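# Inspect one LC fibre port, clean if dirty, report

## Task

Use the probe to inspect the LC port found in the fifth of six columns counting from the left, the sixth of ten blocks counting from the top, and the fourth of four holes counting from the top. Only if the panel's phone reports it dirty, clean it by inserting the cleaner fully until its body bottoms out, then inspect it again. The port fails if it is still dirty after two cleanings. The probe captures an image only while it sits fully inserted and motionless. Finish with both tools withdrawn from the port and report pass or fail in finished_scene's answer, giving just the word(s), comma-separated if there are several (for example answer="comet, unicorn"). Moving anything else or using force can fail the task, and so does the robot falling over or being left leaning.

## Robot and tools

ROBOT. A LinearBot: an omnidirectional base with a column about 1.7 m tall. A carriage slides on the column (lift_m) and holds two identical six-joint arms, each with a two-finger gripper. Arm bases sit about 0.57 m + lift_m above the floor; carriage parts hang about 0.15 m lower. A hand reaches 0.78 m from its shoulder but only about 0.38 m below the arm base. A hand is about 0.16 m long, 0.1 m wide (0.14 m open); fingertips taper to about 0.005 m thick and 0.02 m across. Parked arm: joints 1-6 = 0, 0.05, 0.05, 1.45, 0, 0 (robot then about 0.85 m wide, 0.65 m long). Cameras: carriage_camera faces forward, tilted about 20 degrees down; left_wrist_camera and right_wrist_camera look past their fingertips.

FRAMES. All positions are metres. Base frame: origin on the floor under the base centre, x forward, y left, z up. left_hand and right_hand are the midpoint between each hand's pads, in the base frame; quat_wxyz rotates base axes into hand axes (hand z along the fingers, y the opening direction; (1,0,0,0) means pointing straight up with joints 1, 5, 6 at 0). base_odometry is in the frame the base had at scene start, counts wheel rotation only (slip counts as travel), heading in rad, left positive, -3.142 to 3.142; it can drift a degree or two.

TOOL move. One action per call. Optional keys:
- base: exactly one relative command, an offset from where the base last reported itself: translate_m (forward +, -2 to 2 m), strafe_m (left +, -2 to 2 m), or rotate_rad (counter-clockwise +, -6.3 to 6.3 rad).
- joints: one flat object of absolute targets keyed by joint name, any subset of both arms: lift_m 0 to 1 m; left_/right_joint1_rad -2.617 to 3.054 (yaw about vertical, 0 forward, + left); joint2_rad 0 to 3.141 (shoulder: 0 upper arm back and level, 1.57 vertical, 3.14 forward level); joint3_rad 0 to 3.141 (elbow: 0 folded, 3.14 straight); joint4_rad -1.57 to 1.57 (wrist pitch, + lifts fingertips); joint5_rad -1.57 to 1.57 (wrist yaw, + swings fingertips to the right, opposite to joint1); joint6_rad -2.094 to 2.094 (roll about the finger axis, + clockwise seen from the forearm); left_/right_gripper_m 0 to 0.093 (pad gap). Done tolerances: lift 0.004, j1 0.02, j2 0.105, j3 0.06, j4 0.04, j5 0.025, j6 0.02, gripper 0.004.
- speeds: caps for this action only: translate_m/strafe_m 0.02-0.5 m/s, rotate_rad 0.05-1.57 rad/s, lift_m 0.08-0.25 m/s (defaults are the maxima).
- min_time_s: 0.1-8 s, lower bound on each arm/gripper motion's duration; smooths paths.
- cameras: list of carriage_camera, left_wrist_camera, right_wrist_camera or all; omitted/null means all, [] none.
All motions start together. An action lasts at most 15 s; a base move times out at 14 s. Unknown keys make the call invalid; out-of-range values get it refused, and a refusal or a stop cancels the rest of that reply's move/wait/finished_scene calls. A move with no action just reports state and images.

TOOL wait: seconds 0 to 10, plus cameras. Commands nothing; the robot keeps its last targets.

TOOL zoom_image: camera name and region [x0, y0, x1, y1] in pixels of that camera's latest image (896x504, origin top-left), at most 504 x 504. Only cameras present in the newest images can be zoomed.

TOOL finished_scene: scene (the current scene number) and answer (a string; use unknown if undetermined). Irreversible; later calls in the reply go to the next scene, and its result states the next task.

RESULTS. The move line reads done or the worst status. base_status/joint_status: done (base: wheels turned the full amount), off_target (resting short, maybe still pushing), contact_stop or time_out (target dropped, holding), not_followed (arm targets withheld by the self-collision check; gripper still obeyed; send new targets with joint1 turned away, one arm per action). on_its_own lists uncommanded behaviour; "held at" is a target, not a reading. motor_effort is percent of maximum, + toward larger values, bracket = peak in the action; errors up to a few points plus half the reading. Joint torques wrap at ±28 N m for joints 1-3. Motor temperatures list each arm's joints then gripper. The pictures line gives image order; images may lag the state slightly.

CAUTIONS. Arms have no contact stop and keep pressing; once free they snap to target. Base contact detection ignores arms and may be late. After a blocked drive, back off about 0.2 m the way you came. Never let the arms hit or squeeze each other. Hand readings are often higher than the truth, especially far out. Keep arms in when not working: motors overheat (MOTOR HOT at 75 °C, arm goes limp at 100 °C for 30-60 s). The robot tips most easily with the carriage high, arms extended or loaded, or while pushing; only images reveal a lean. Gripper readings can read a few mm off the true gap; to release, command well above the reading. The simulation continues while you compose replies, holding the last command. For this job insert tools gently, keep the probe still when seated, touch nothing else, and withdraw both tools before finishing.

Each tool is called in YAML: its name, and indented under it one key for each argument.

## Session

move:

Scene clock: 0.00 s.
Joint torques (N m): no reading
Motor temperatures (°C): left_arm=[29 26 29 29 30 28 30] | right_arm=[30 27 30 27 28 30 28]
base_odometry: x=+0.000 y=+0.000 heading=+0.000
base_status: not commanded
joint_positions: lift_m=+0.024 left_joint1_rad=-0.575 left_joint2_rad=+1.219 left_joint3_rad=+0.845 left_joint4_rad=+0.549 left_joint5_rad=+0.197 left_joint6_rad=+0.000 left_gripper_m=+0.01683 right_joint1_rad=+0.540 right_joint2_rad=+1.239 right_joint3_rad=+0.666 right_joint4_rad=+0.586 right_joint5_rad=+0.551 right_joint6_rad=-0.033 right_gripper_m=+0.04679
joint_status: not commanded
motor_effort: lift_m=+33 drive_wheels=+1
left_hand: x=+0.5621 y=+0.0625 z=+0.9894 quat_wxyz=(+0.713, +0.254, +0.592, -0.277) (m; base frame)
right_hand: x=+0.6130 y=-0.1933 z=+0.9029 quat_wxyz=(+0.711, -0.006, +0.703, -0.013) (m; base frame)
pictures: carriage_camera, left_wrist_camera, right_wrist_camera

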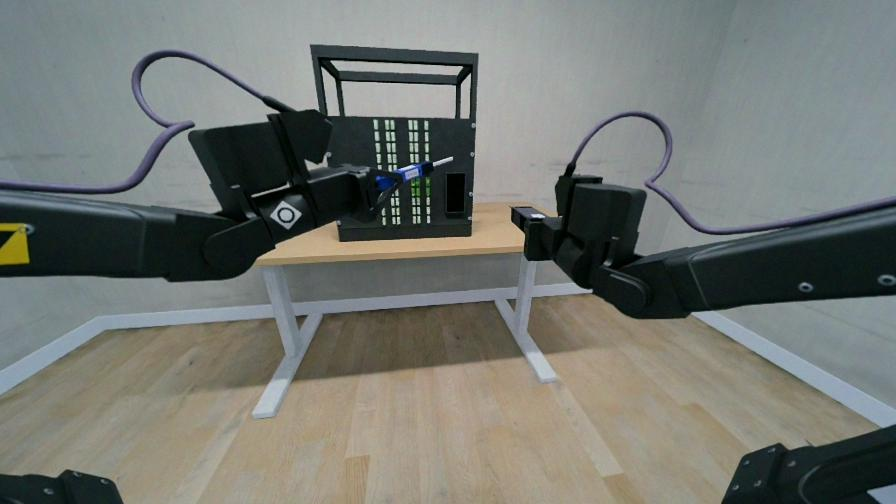

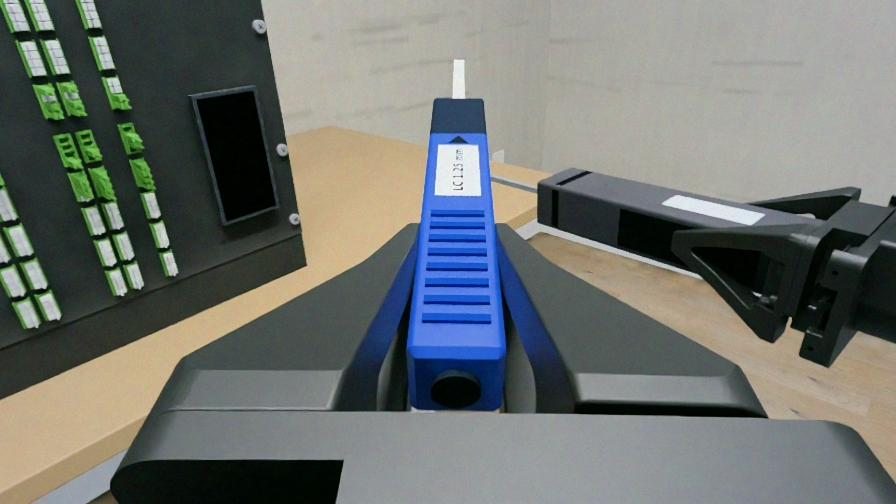

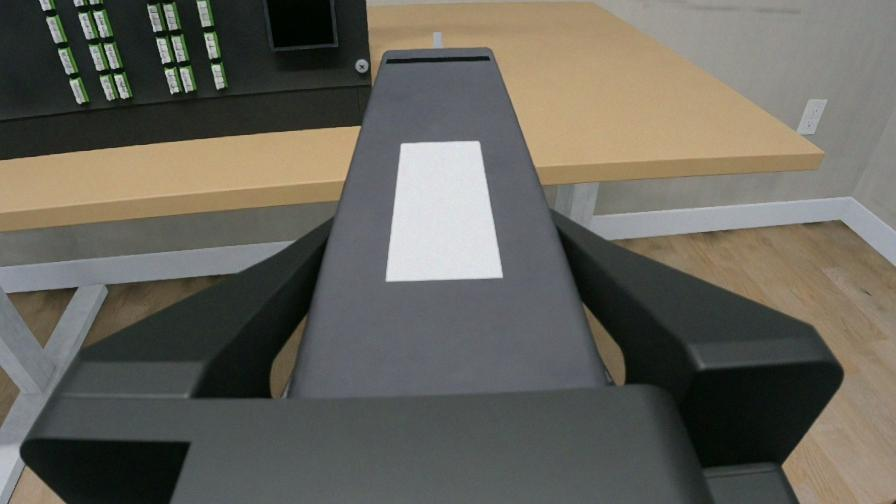

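zoom_image:
  camera: "carriage_camera"
  region: [300, 100, 500, 250]

zoom_image:
  camera: "left_wrist_camera"
  region: [0, 0, 310, 340]

zoom_image:
  camera: "right_wrist_camera"
  region: [0, 0, 500, 300]

Scaled by 2.520 from the camera's 896x504 image, which has a finer 1280x720 frame.

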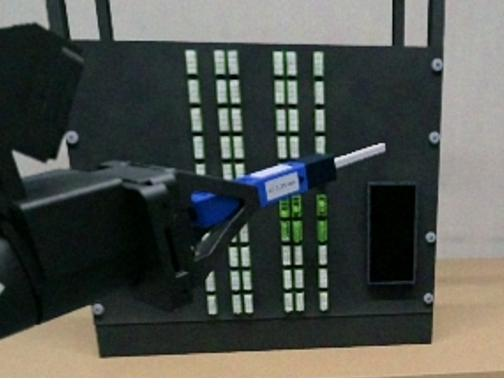

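Scaled by 1.482 from the camera's 896x504 image, which has a finer 1280x720 frame.

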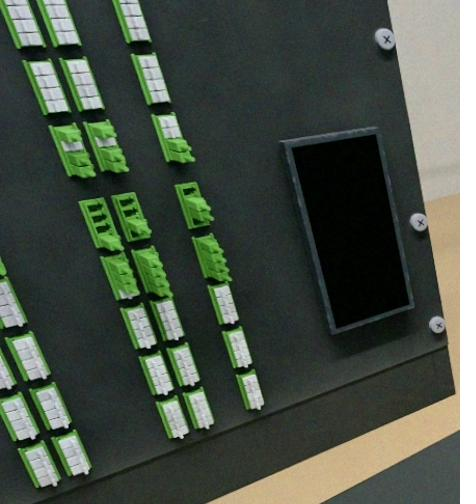

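Scaled by 1.008 from the camera's 896x504 image, which has a finer 1280x720 frame.

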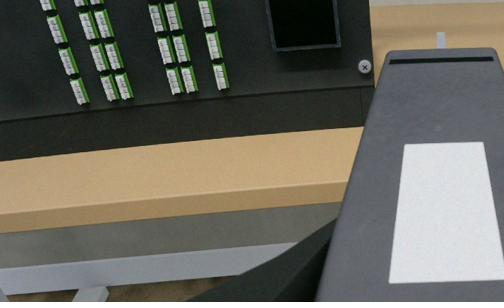

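move:
  joints: {"left_joint1_rad": 0.2, "right_joint1_rad": -0.1}
  min_time_s: 3

Scene clock: 54.27 s.
Joint torques (N m): left_arm=[0.59 -4.08 7.72 1.84 -0.12 0.07] | right_arm=[-0.43 -3.6 7.73 2.15 0 0.03]
Motor temperatures (°C): left_arm=[29 28 38 38 30 28 32] | right_arm=[30 29 37 40 28 30 29]
move: done
base_odometry: x=+0.000 y=+0.000 heading=+0.000
base_status: not commanded
joint_positions: lift_m=+0.024 left_joint1_rad=+0.194 left_joint2_rad=+1.219 left_joint3_rad=+0.845 left_joint4_rad=+0.549 left_joint5_rad=+0.197 left_joint6_rad=+0.000 left_gripper_m=+0.01683 right_joint1_rad=-0.094 right_joint2_rad=+1.239 right_joint3_rad=+0.666 right_joint4_rad=+0.584 right_joint5_rad=+0.551 right_joint6_rad=-0.033 right_gripper_m=+0.04679
joint_status: all done
motor_effort: lift_m=+33(33) drive_wheels=+0(0)
left_hand: x=+0.6463 y=+0.3654 z=+0.9894 quat_wxyz=(+0.765, +0.013, +0.644, +0.011) (m; base frame)
right_hand: x=+0.6125 y=-0.4445 z=+0.9025 quat_wxyz=(+0.670, +0.214, +0.671, -0.234) (m; base frame)
pictures: carriage_camera, left_wrist_camera, right_wrist_camera
camera_calibration:
left_wrist_camera: T_world_to_cam=[[0.0120231, -0.999243, -0.0369898, 0.396052], [-0.451998, 0.0275663, -0.891593, 1.16556], [0.891938, 0.0274391, -0.451325, -0.0199874], [0, 0, 0, 1]] pos_world=[0.539899, 0.364171, 1.04484]
right_wrist_camera: T_world_to_cam=[[-0.615848, -0.787852, -0.00454648, 0.0296314], [-0.474258, 0.375314, -0.796379, 1.17735], [0.629135, -0.488292, -0.604781, 0.0663901], [0, 0, 0, 1]] pos_world=[0.534849, -0.386113, 0.977904]

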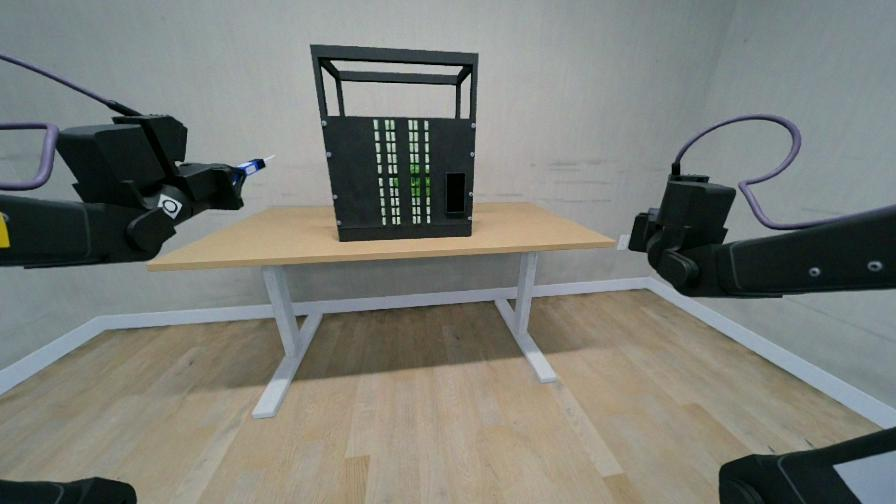

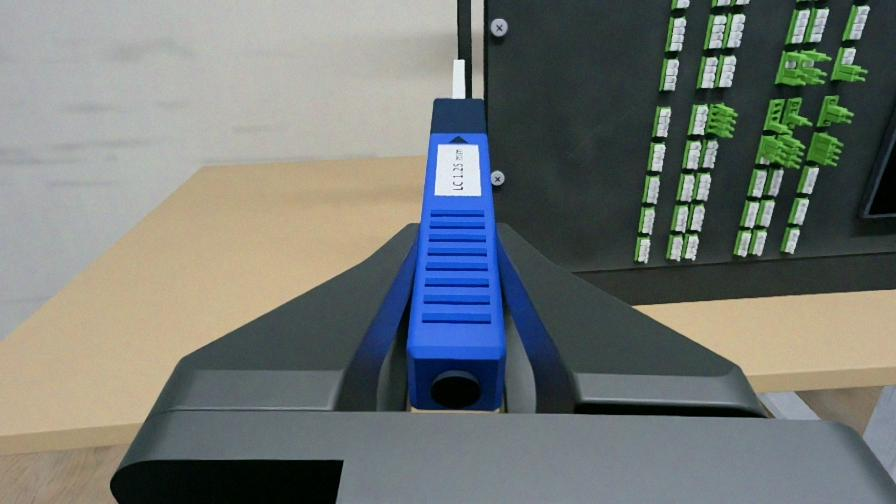

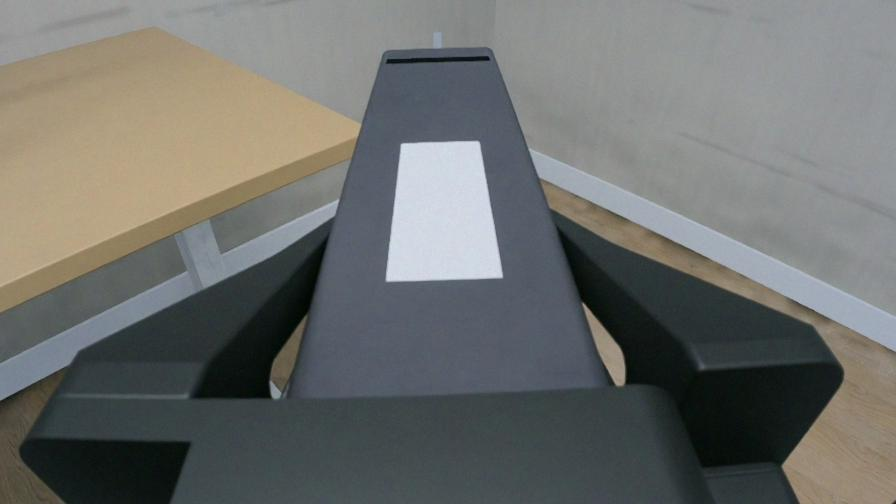

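zoom_image:
  camera: "carriage_camera"
  region: [320, 105, 480, 245]

zoom_image:
  camera: "left_wrist_camera"
  region: [620, 0, 896, 280]

Scaled by 3.150 from the camera's 896x504 image, which has a finer 1280x720 frame.

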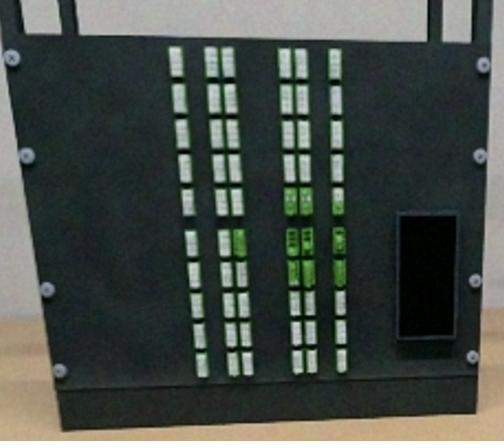

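Scaled by 1.800 from the camera's 896x504 image, which has a finer 1280x720 frame.

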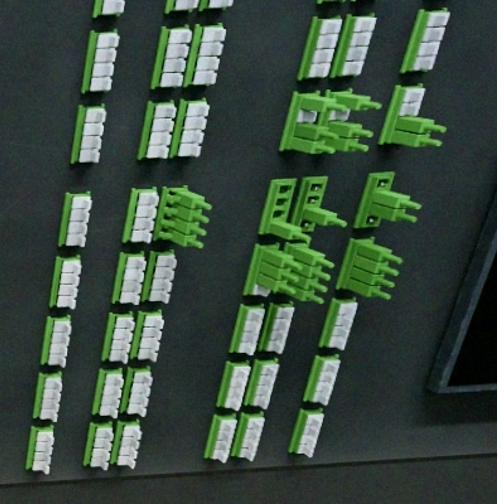

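move:
  base: {"rotate_rad": 0.115}
  speeds: {"rotate_rad": 0.2}
  joints: {"left_joint1_rad": -0.2, "left_joint5_rad": -0.2, "left_joint4_rad": 0.374, "right_joint1_rad": 0.1, "right_joint5_rad": 0.1}
  min_time_s: 3

Scene clock: 151.87 s.
Joint torques (N m): left_arm=[-0.4 -4.16 7.8 1.83 -0.19 0.08] | right_arm=[0.55 -3.71 7.84 2.3 -0.12 0.03]
Motor temperatures (°C): left_arm=[30 28 42 42 30 28 33] | right_arm=[30 29 41 47 28 30 30]
move: done
base_odometry: x=+0.000 y=+0.000 heading=+0.114
base_status: done
joint_positions: lift_m=+0.024 left_joint1_rad=-0.194 left_joint2_rad=+1.219 left_joint3_rad=+0.845 left_joint4_rad=+0.389 left_joint5_rad=-0.189 left_joint6_rad=+0.000 left_gripper_m=+0.01683 right_joint1_rad=+0.094 right_joint2_rad=+1.239 right_joint3_rad=+0.666 right_joint4_rad=+0.578 right_joint5_rad=+0.111 right_joint6_rad=-0.033 right_gripper_m=+0.04679
joint_status: all done
motor_effort: lift_m=+33(33) drive_wheels=-15(16)
left_hand: x=+0.6499 y=+0.2687 z=+0.9508 quat_wxyz=(+0.712, +0.000, +0.702, -0.003) (m; base frame)
right_hand: x=+0.6470 y=-0.2982 z=+0.9013 quat_wxyz=(+0.708, -0.005, +0.706, -0.018) (m; base frame)
pictures: carriage_camera, left_wrist_camera, right_wrist_camera
camera_calibration:
left_wrist_camera: T_world_to_cam=[[0.00806369, -0.999965, -0.00213618, 0.267558], [-0.586075, -0.00299519, -0.810251, 1.15341], [0.810217, 0.00778558, -0.586079, 0.148548], [0, 0, 0, 1]] pos_world=[0.553473, 0.269847, 1.02219]
right_wrist_camera: T_world_to_cam=[[-0.0363471, -0.999339, 0.000541662, -0.276356], [-0.60794, 0.0216813, -0.793687, 1.1164], [0.793151, -0.0291775, -0.608326, 0.149408], [0, 0, 0, 1]] pos_world=[0.550154, -0.296019, 0.977109]

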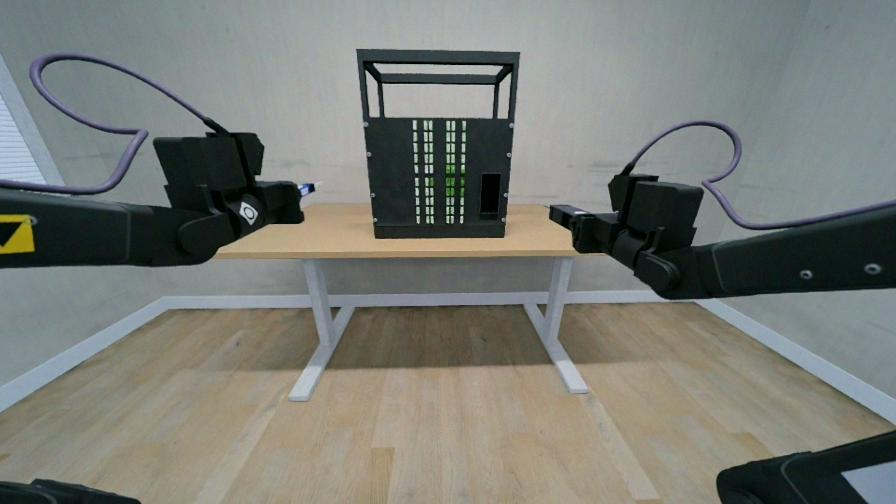

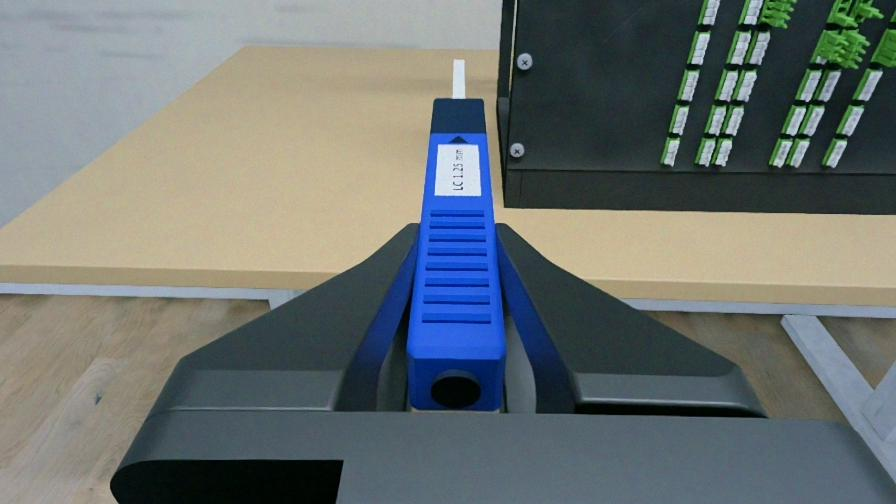

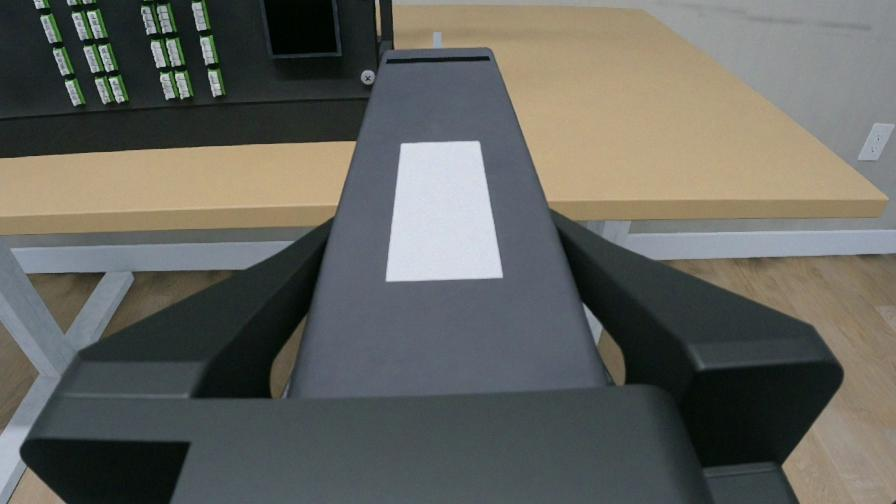

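zoom_image:
  camera: "carriage_camera"
  region: [355, 105, 525, 245]

zoom_image:
  camera: "left_wrist_camera"
  region: [500, 0, 896, 220]

Scaled by 2.965 from the camera's 896x504 image, which has a finer 1280x720 frame.

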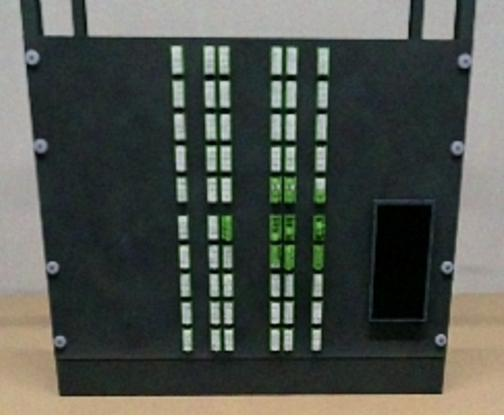

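Scaled by 1.273 from the camera's 896x504 image, which has a finer 1280x720 frame.

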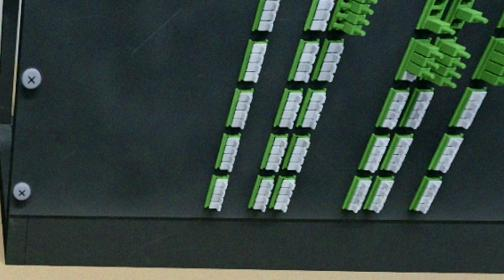

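move:
  base: {"translate_m": 0.12}
  speeds: {"translate_m": 0.1}
  joints: {"left_joint1_rad": -0.45, "left_joint5_rad": 0.1}
  min_time_s: 3

zoom_image:
  camera: "carriage_camera"
  region: [355, 60, 525, 245]

zoom_image:
  camera: "left_wrist_camera"
  region: [400, 0, 800, 240]

Scene clock: 215.97 s.
Joint torques (N m): left_arm=[-0.38 -4.19 7.8 1.9 -0.02 0.07] | right_arm=[0.55 -3.74 7.87 2.37 -0.11 0.03]
Motor temperatures (°C): left_arm=[30 29 44 42 30 28 33] | right_arm=[30 30 43 49 28 30 31]
move: done
base_odometry: x=+0.120 y=+0.014 heading=+0.115
base_status: done
joint_positions: lift_m=+0.024 left_joint1_rad=-0.443 left_joint2_rad=+1.219 left_joint3_rad=+0.845 left_joint4_rad=+0.383 left_joint5_rad=+0.090 left_joint6_rad=+0.000 left_gripper_m=+0.01683 right_joint1_rad=+0.094 right_joint2_rad=+1.240 right_joint3_rad=+0.666 right_joint4_rad=+0.570 right_joint5_rad=+0.110 right_joint6_rad=-0.033 right_gripper_m=+0.04679
joint_status: all done
motor_effort: lift_m=+33(33) drive_wheels=-7(16)
left_hand: x=+0.6064 y=+0.1223 z=+0.9492 quat_wxyz=(+0.685, +0.186, +0.679, -0.187) (m; base frame)
right_hand: x=+0.6471 y=-0.2980 z=+0.8993 quat_wxyz=(+0.706, -0.006, +0.708, -0.018) (m; base frame)
pictures: carriage_camera, left_wrist_camera, right_wrist_camera
camera_calibration:
left_wrist_camera: T_world_to_cam=[[-0.497414, -0.867494, -0.00573168, 0.415243], [-0.510501, 0.298047, -0.806571, 1.04004], [0.701404, -0.398274, -0.591109, 0.3044], [0, 0, 0, 1]] pos_world=[0.52398, 0.171477, 1.02118]
right_wrist_camera: T_world_to_cam=[[-0.0351486, -0.999381, 0.00154542, -0.277881], [-0.614264, 0.020384, -0.788837, 1.11423], [0.788317, -0.0286758, -0.6146, 0.157056], [0, 0, 0, 1]] pos_world=[0.550854, -0.295918, 0.975902]

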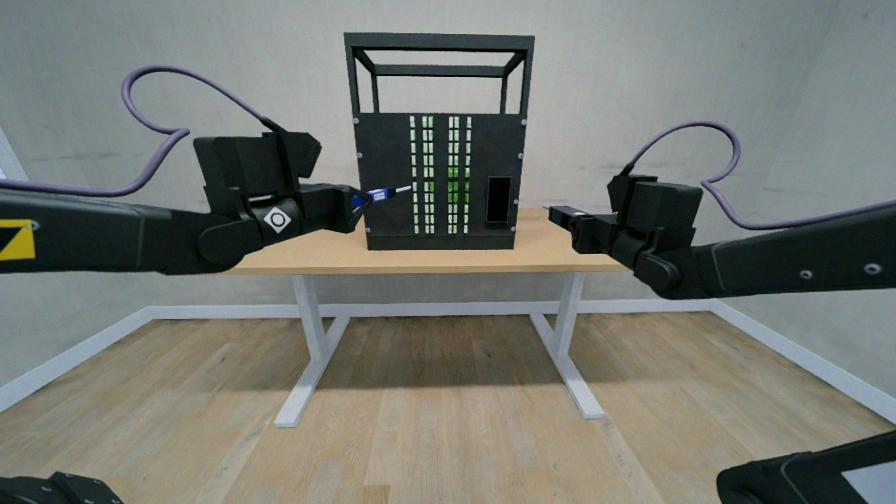

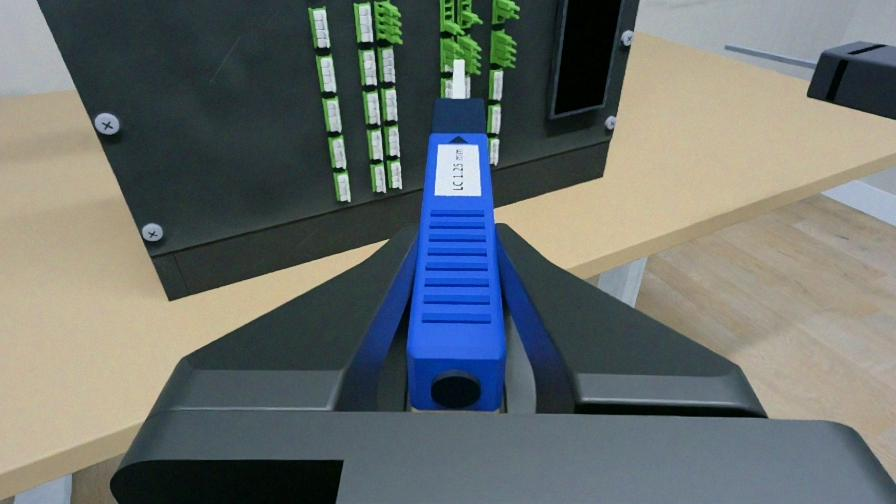

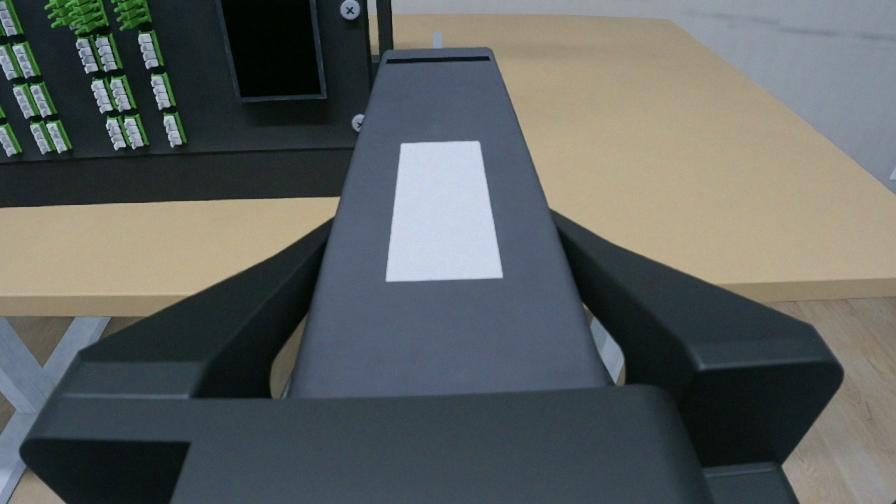

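Scaled by 2.724 from the camera's 896x504 image, which has a finer 1280x720 frame.

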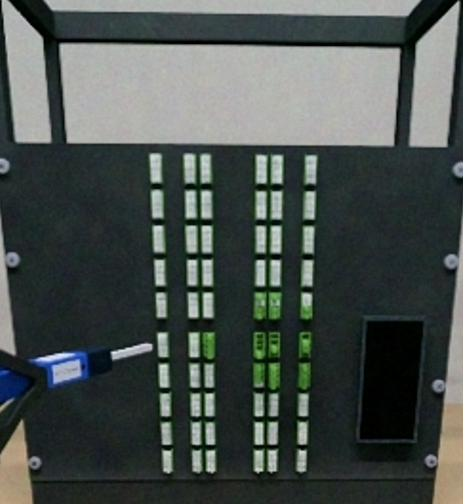

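Scaled by 1.260 from the camera's 896x504 image, which has a finer 1280x720 frame.

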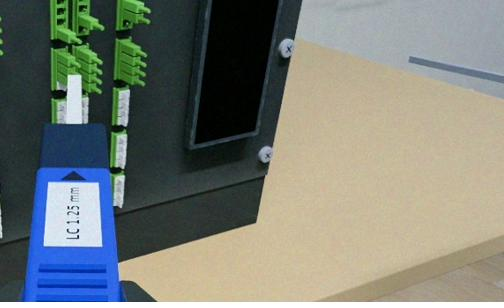

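move:
  base: {"strafe_m": 0.16}
  speeds: {"strafe_m": 0.1}
  joints: {"left_joint4_rad": 0.55}
  min_time_s: 2

zoom_image:
  camera: "left_wrist_camera"
  region: [450, 0, 800, 240]

Scene clock: 258.83 s.
Joint torques (N m): left_arm=[-0.21 -4.11 7.75 2.12 -0.06 0.07] | right_arm=[0.38 -3.79 7.86 2.39 -0.09 0.04]
Motor temperatures (°C): left_arm=[30 29 45 44 30 28 33] | right_arm=[30 30 44 50 28 30 31]
move: done
base_odometry: x=+0.102 y=+0.173 heading=+0.115
base_status: done
joint_positions: lift_m=+0.024 left_joint1_rad=-0.445 left_joint2_rad=+1.219 left_joint3_rad=+0.845 left_joint4_rad=+0.527 left_joint5_rad=+0.093 left_joint6_rad=+0.000 left_gripper_m=+0.01683 right_joint1_rad=+0.096 right_joint2_rad=+1.240 right_joint3_rad=+0.666 right_joint4_rad=+0.569 right_joint5_rad=+0.108 right_joint6_rad=-0.033 right_gripper_m=+0.04679
joint_status: all done
motor_effort: lift_m=+33(33) drive_wheels=-2(9)
left_hand: x=+0.6031 y=+0.1222 z=+0.9845 quat_wxyz=(+0.733, +0.178, +0.627, -0.197) (m; base frame)
right_hand: x=+0.6471 y=-0.2966 z=+0.8987 quat_wxyz=(+0.705, -0.008, +0.709, -0.016) (m; base frame)
pictures: carriage_camera, left_wrist_camera, right_wrist_camera
camera_calibration:
left_wrist_camera: T_world_to_cam=[[-0.500579, -0.865519, -0.0172763, 0.426714], [-0.398452, 0.248073, -0.883004, 1.08062], [0.768542, -0.435129, -0.469047, 0.171446], [0, 0, 0, 1]] pos_world=[0.512417, 0.175857, 1.04198]
right_wrist_camera: T_world_to_cam=[[-0.0305993, -0.99953, 0.00172427, -0.279695], [-0.615856, 0.0174948, -0.787665, 1.1129], [0.787265, -0.0251639, -0.616102, 0.159752], [0, 0, 0, 1]] pos_world=[0.551062, -0.295014, 0.975501]

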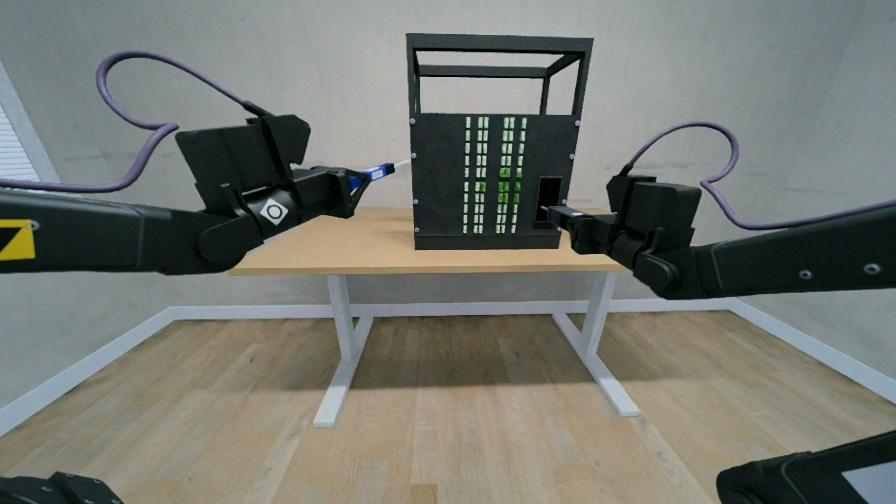

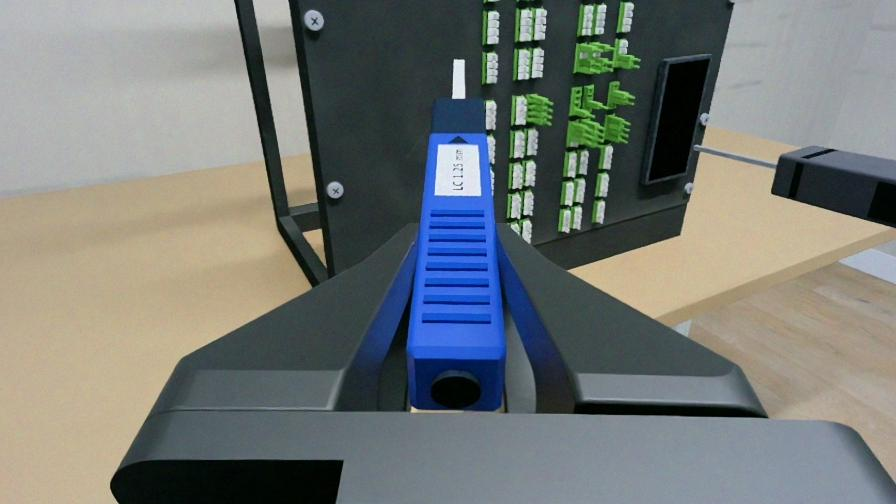

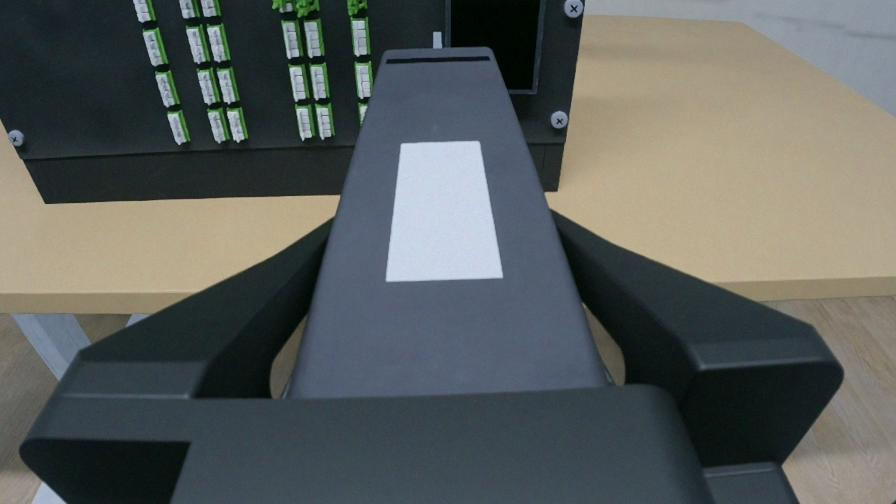

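Scaled by 1.440 from the camera's 896x504 image, which has a finer 1280x720 frame.

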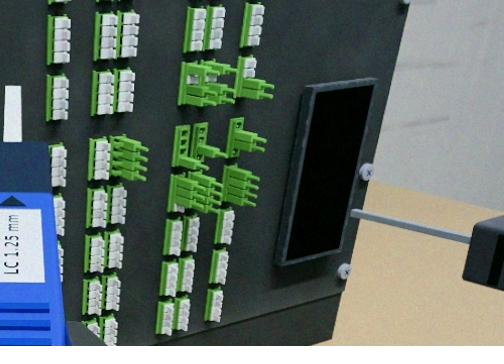

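zoom_image:
  camera: "left_wrist_camera"
  region: [550, 60, 670, 160]

Scaled by 4.200 from the camera's 896x504 image, which has a finer 1280x720 frame.

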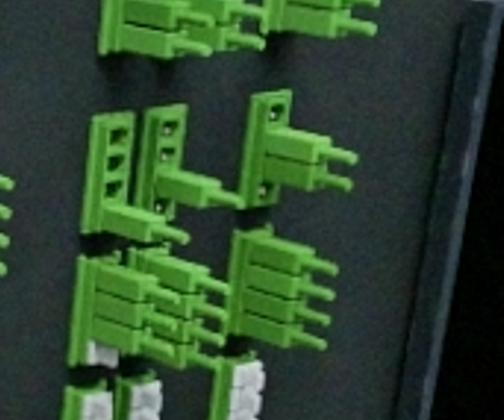

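zoom_image:
  camera: "carriage_camera"
  region: [400, 100, 600, 250]

Scaled by 2.520 from the camera's 896x504 image, which has a finer 1280x720 frame.

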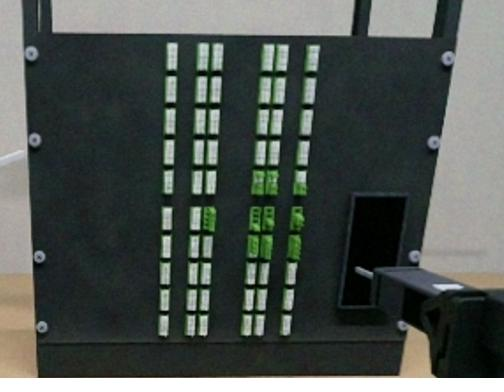

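move:
  base: {"translate_m": 0.04}
  speeds: {"translate_m": 0.1, "lift_m": 0.08}
  joints: {"lift_m": 0.052, "right_joint1_rad": 0.43, "right_joint5_rad": 0.435, "right_joint6_rad": 0.0}
  min_time_s: 3
  cameras: []

move:
  joints: {"left_joint1_rad": -0.71, "left_joint2_rad": 1.711, "left_joint3_rad": 1.117, "left_joint4_rad": 0.747, "left_joint5_rad": -0.184}
  min_time_s: 5

zoom_image:
  camera: "left_wrist_camera"
  region: [520, 0, 820, 240]

Scene clock: 373.93 s.
Joint torques (N m): left_arm=[-0.23 -4.1 7.73 1.96 -0.04 0.07] | right_arm=[0.55 -4.07 8.12 2.33 0.15 0.1]
Motor temperatures (°C): left_arm=[29 29 48 51 30 28 34] | right_arm=[30 30 46 56 28 30 32]
move: done
base_odometry: x=+0.141 y=+0.178 heading=+0.116
base_status: done
joint_positions: lift_m=+0.052 left_joint1_rad=-0.445 left_joint2_rad=+1.219 left_joint3_rad=+0.845 left_joint4_rad=+0.542 left_joint5_rad=+0.093 left_joint6_rad=+0.000 left_gripper_m=+0.01683 right_joint1_rad=+0.424 right_joint2_rad=+1.244 right_joint3_rad=+0.662 right_joint4_rad=+0.571 right_joint5_rad=+0.422 right_joint6_rad=-0.007 right_gripper_m=+0.04679
joint_status: all done
motor_effort: lift_m=+35(42) drive_wheels=-6(11)
left_hand: x=+0.6026 y=+0.1225 z=+1.0154 quat_wxyz=(+0.737, +0.177, +0.621, -0.198) (m; base frame)
right_hand: x=+0.6267 y=-0.2165 z=+0.9236 quat_wxyz=(+0.704, -0.005, +0.711, -0.004) (m; base frame)
pictures: none
No camera images: "cameras" was empty.

Scene clock: 379.23 s.
Joint torques (N m): left_arm=[-0.42 -6.82 9.77 2.1 -0.18 0.07] | right_arm=[0.59 -4.07 8.09 2.32 0.13 0.1]
Motor temperatures (°C): left_arm=[29 30 48 50 30 28 34] | right_arm=[30 30 46 56 28 30 32]
move: done
base_odometry: x=+0.141 y=+0.178 heading=+0.116
base_status: not commanded
joint_positions: lift_m=+0.052 left_joint1_rad=-0.703 left_joint2_rad=+1.693 left_joint3_rad=+1.089 left_joint4_rad=+0.725 left_joint5_rad=-0.174 left_joint6_rad=+0.000 left_gripper_m=+0.01683 right_joint1_rad=+0.424 right_joint2_rad=+1.244 right_joint3_rad=+0.662 right_joint4_rad=+0.571 right_joint5_rad=+0.424 right_joint6_rad=-0.007 right_gripper_m=+0.04679
joint_status: all done
motor_effort: lift_m=+35(35) drive_wheels=-6(6)
left_hand: x=+0.6529 y=-0.0016 z=+0.9619 quat_wxyz=(+0.720, +0.166, +0.643, -0.203) (m; base frame)
right_hand: x=+0.6267 y=-0.2168 z=+0.9236 quat_wxyz=(+0.704, -0.004, +0.711, -0.004) (m; base frame)
pictures: carriage_camera, left_wrist_camera, right_wrist_camera
camera_calibration:
carriage_camera: T_world_to_cam=[[-0.0360985, -0.999282, 0.0115197, -0.00843106], [-0.378579, 0.00300606, -0.925564, 1.03562], [0.924865, -0.0377726, -0.378416, 0.282685], [0, 0, 0, 1]] pos_world=[0.130314, -0.000860394, 1.0656]
left_wrist_camera: T_world_to_cam=[[-0.494727, -0.868879, 0.0171696, 0.307127], [-0.440898, 0.233918, -0.86654, 1.12308], [0.748902, -0.436271, -0.498812, 0.11021], [0, 0, 0, 1]] pos_world=[0.564571, 0.0522291, 1.02289]
right_wrist_camera: T_world_to_cam=[[-0.0194163, -0.9996, -0.0205642, -0.187021], [-0.61943, 0.0281719, -0.784546, 1.12012], [0.784812, -0.00249494, -0.619729, 0.20301], [0, 0, 0, 1]] pos_world=[0.530882, -0.217996, 1.00075]

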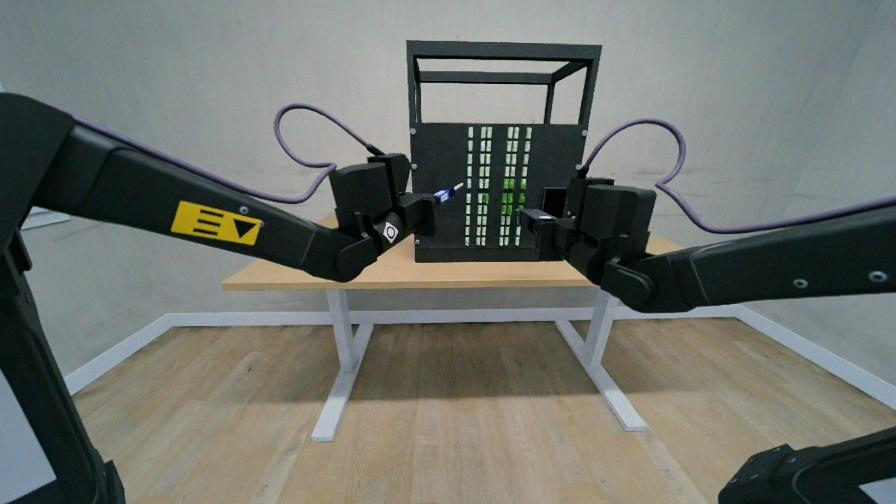

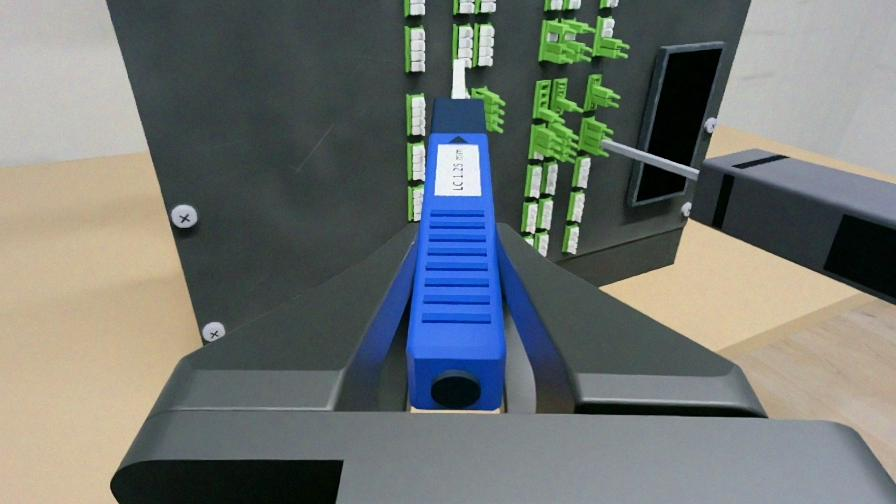

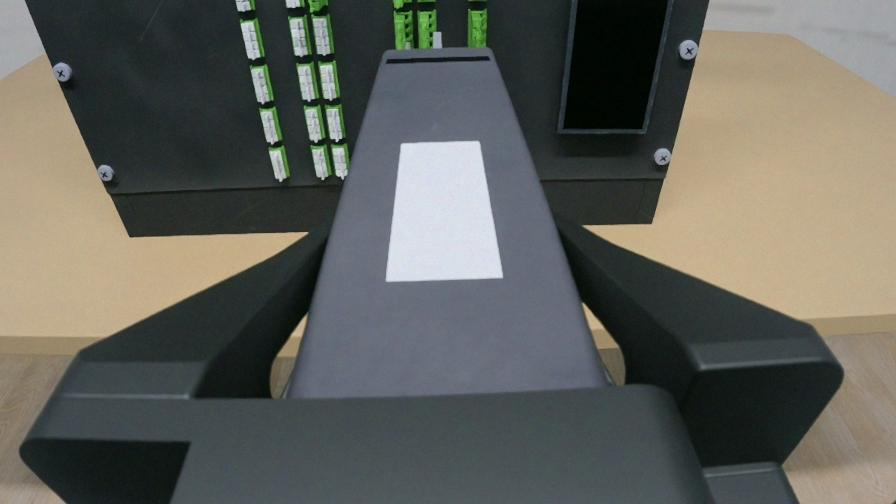

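Scaled by 1.680 from the camera's 896x504 image, which has a finer 1280x720 frame.

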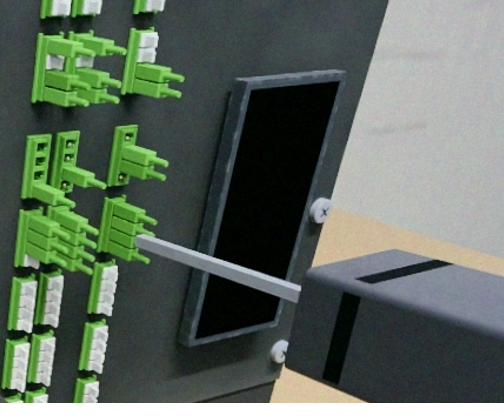

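zoom_image:
  camera: "right_wrist_camera"
  region: [380, 0, 500, 60]

zoom_image:
  camera: "left_wrist_camera"
  region: [520, 60, 640, 160]

zoom_image:
  camera: "right_wrist_camera"
  region: [30, 0, 360, 200]

zoom_image:
  camera: "right_wrist_camera"
  region: [480, 0, 720, 240]

Scaled by 4.200 from the camera's 896x504 image, which has a finer 1280x720 frame.

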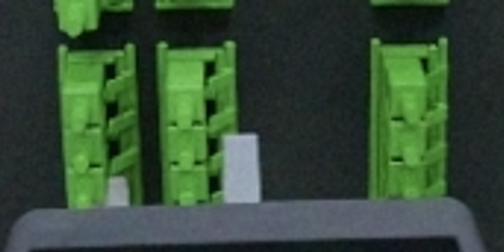

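Scaled by 4.200 from the camera's 896x504 image, which has a finer 1280x720 frame.

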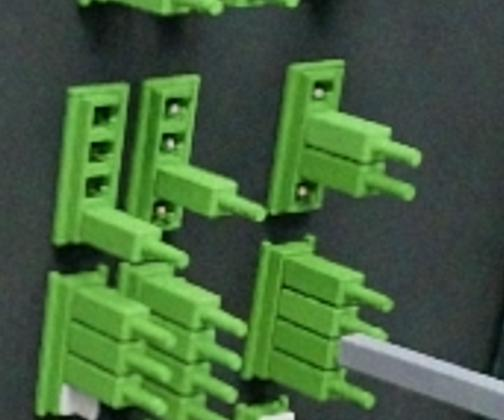

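Scaled by 1.527 from the camera's 896x504 image, which has a finer 1280x720 frame.

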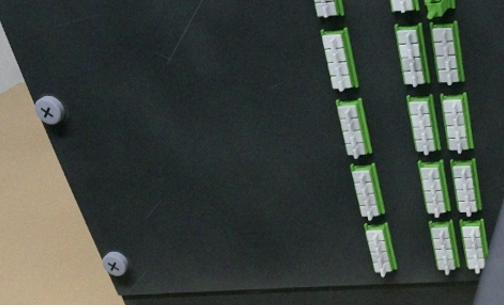

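Scaled by 2.100 from the camera's 896x504 image, which has a finer 1280x720 frame.

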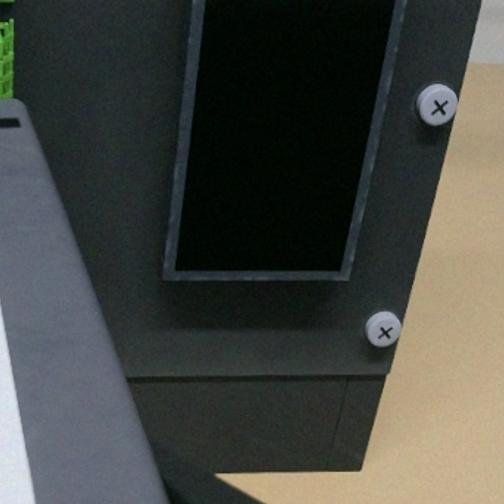

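zoom_image:
  camera: "carriage_camera"
  region: [400, 100, 610, 270]

Scaled by 2.400 from the camera's 896x504 image, which has a finer 1280x720 frame.

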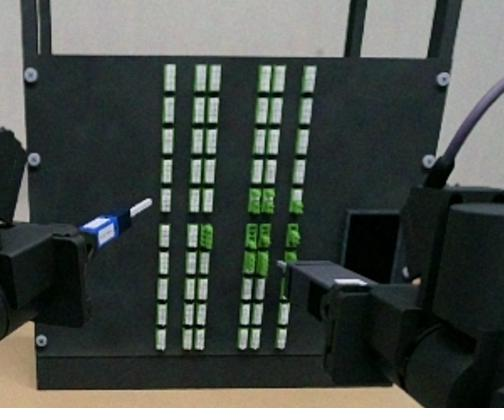

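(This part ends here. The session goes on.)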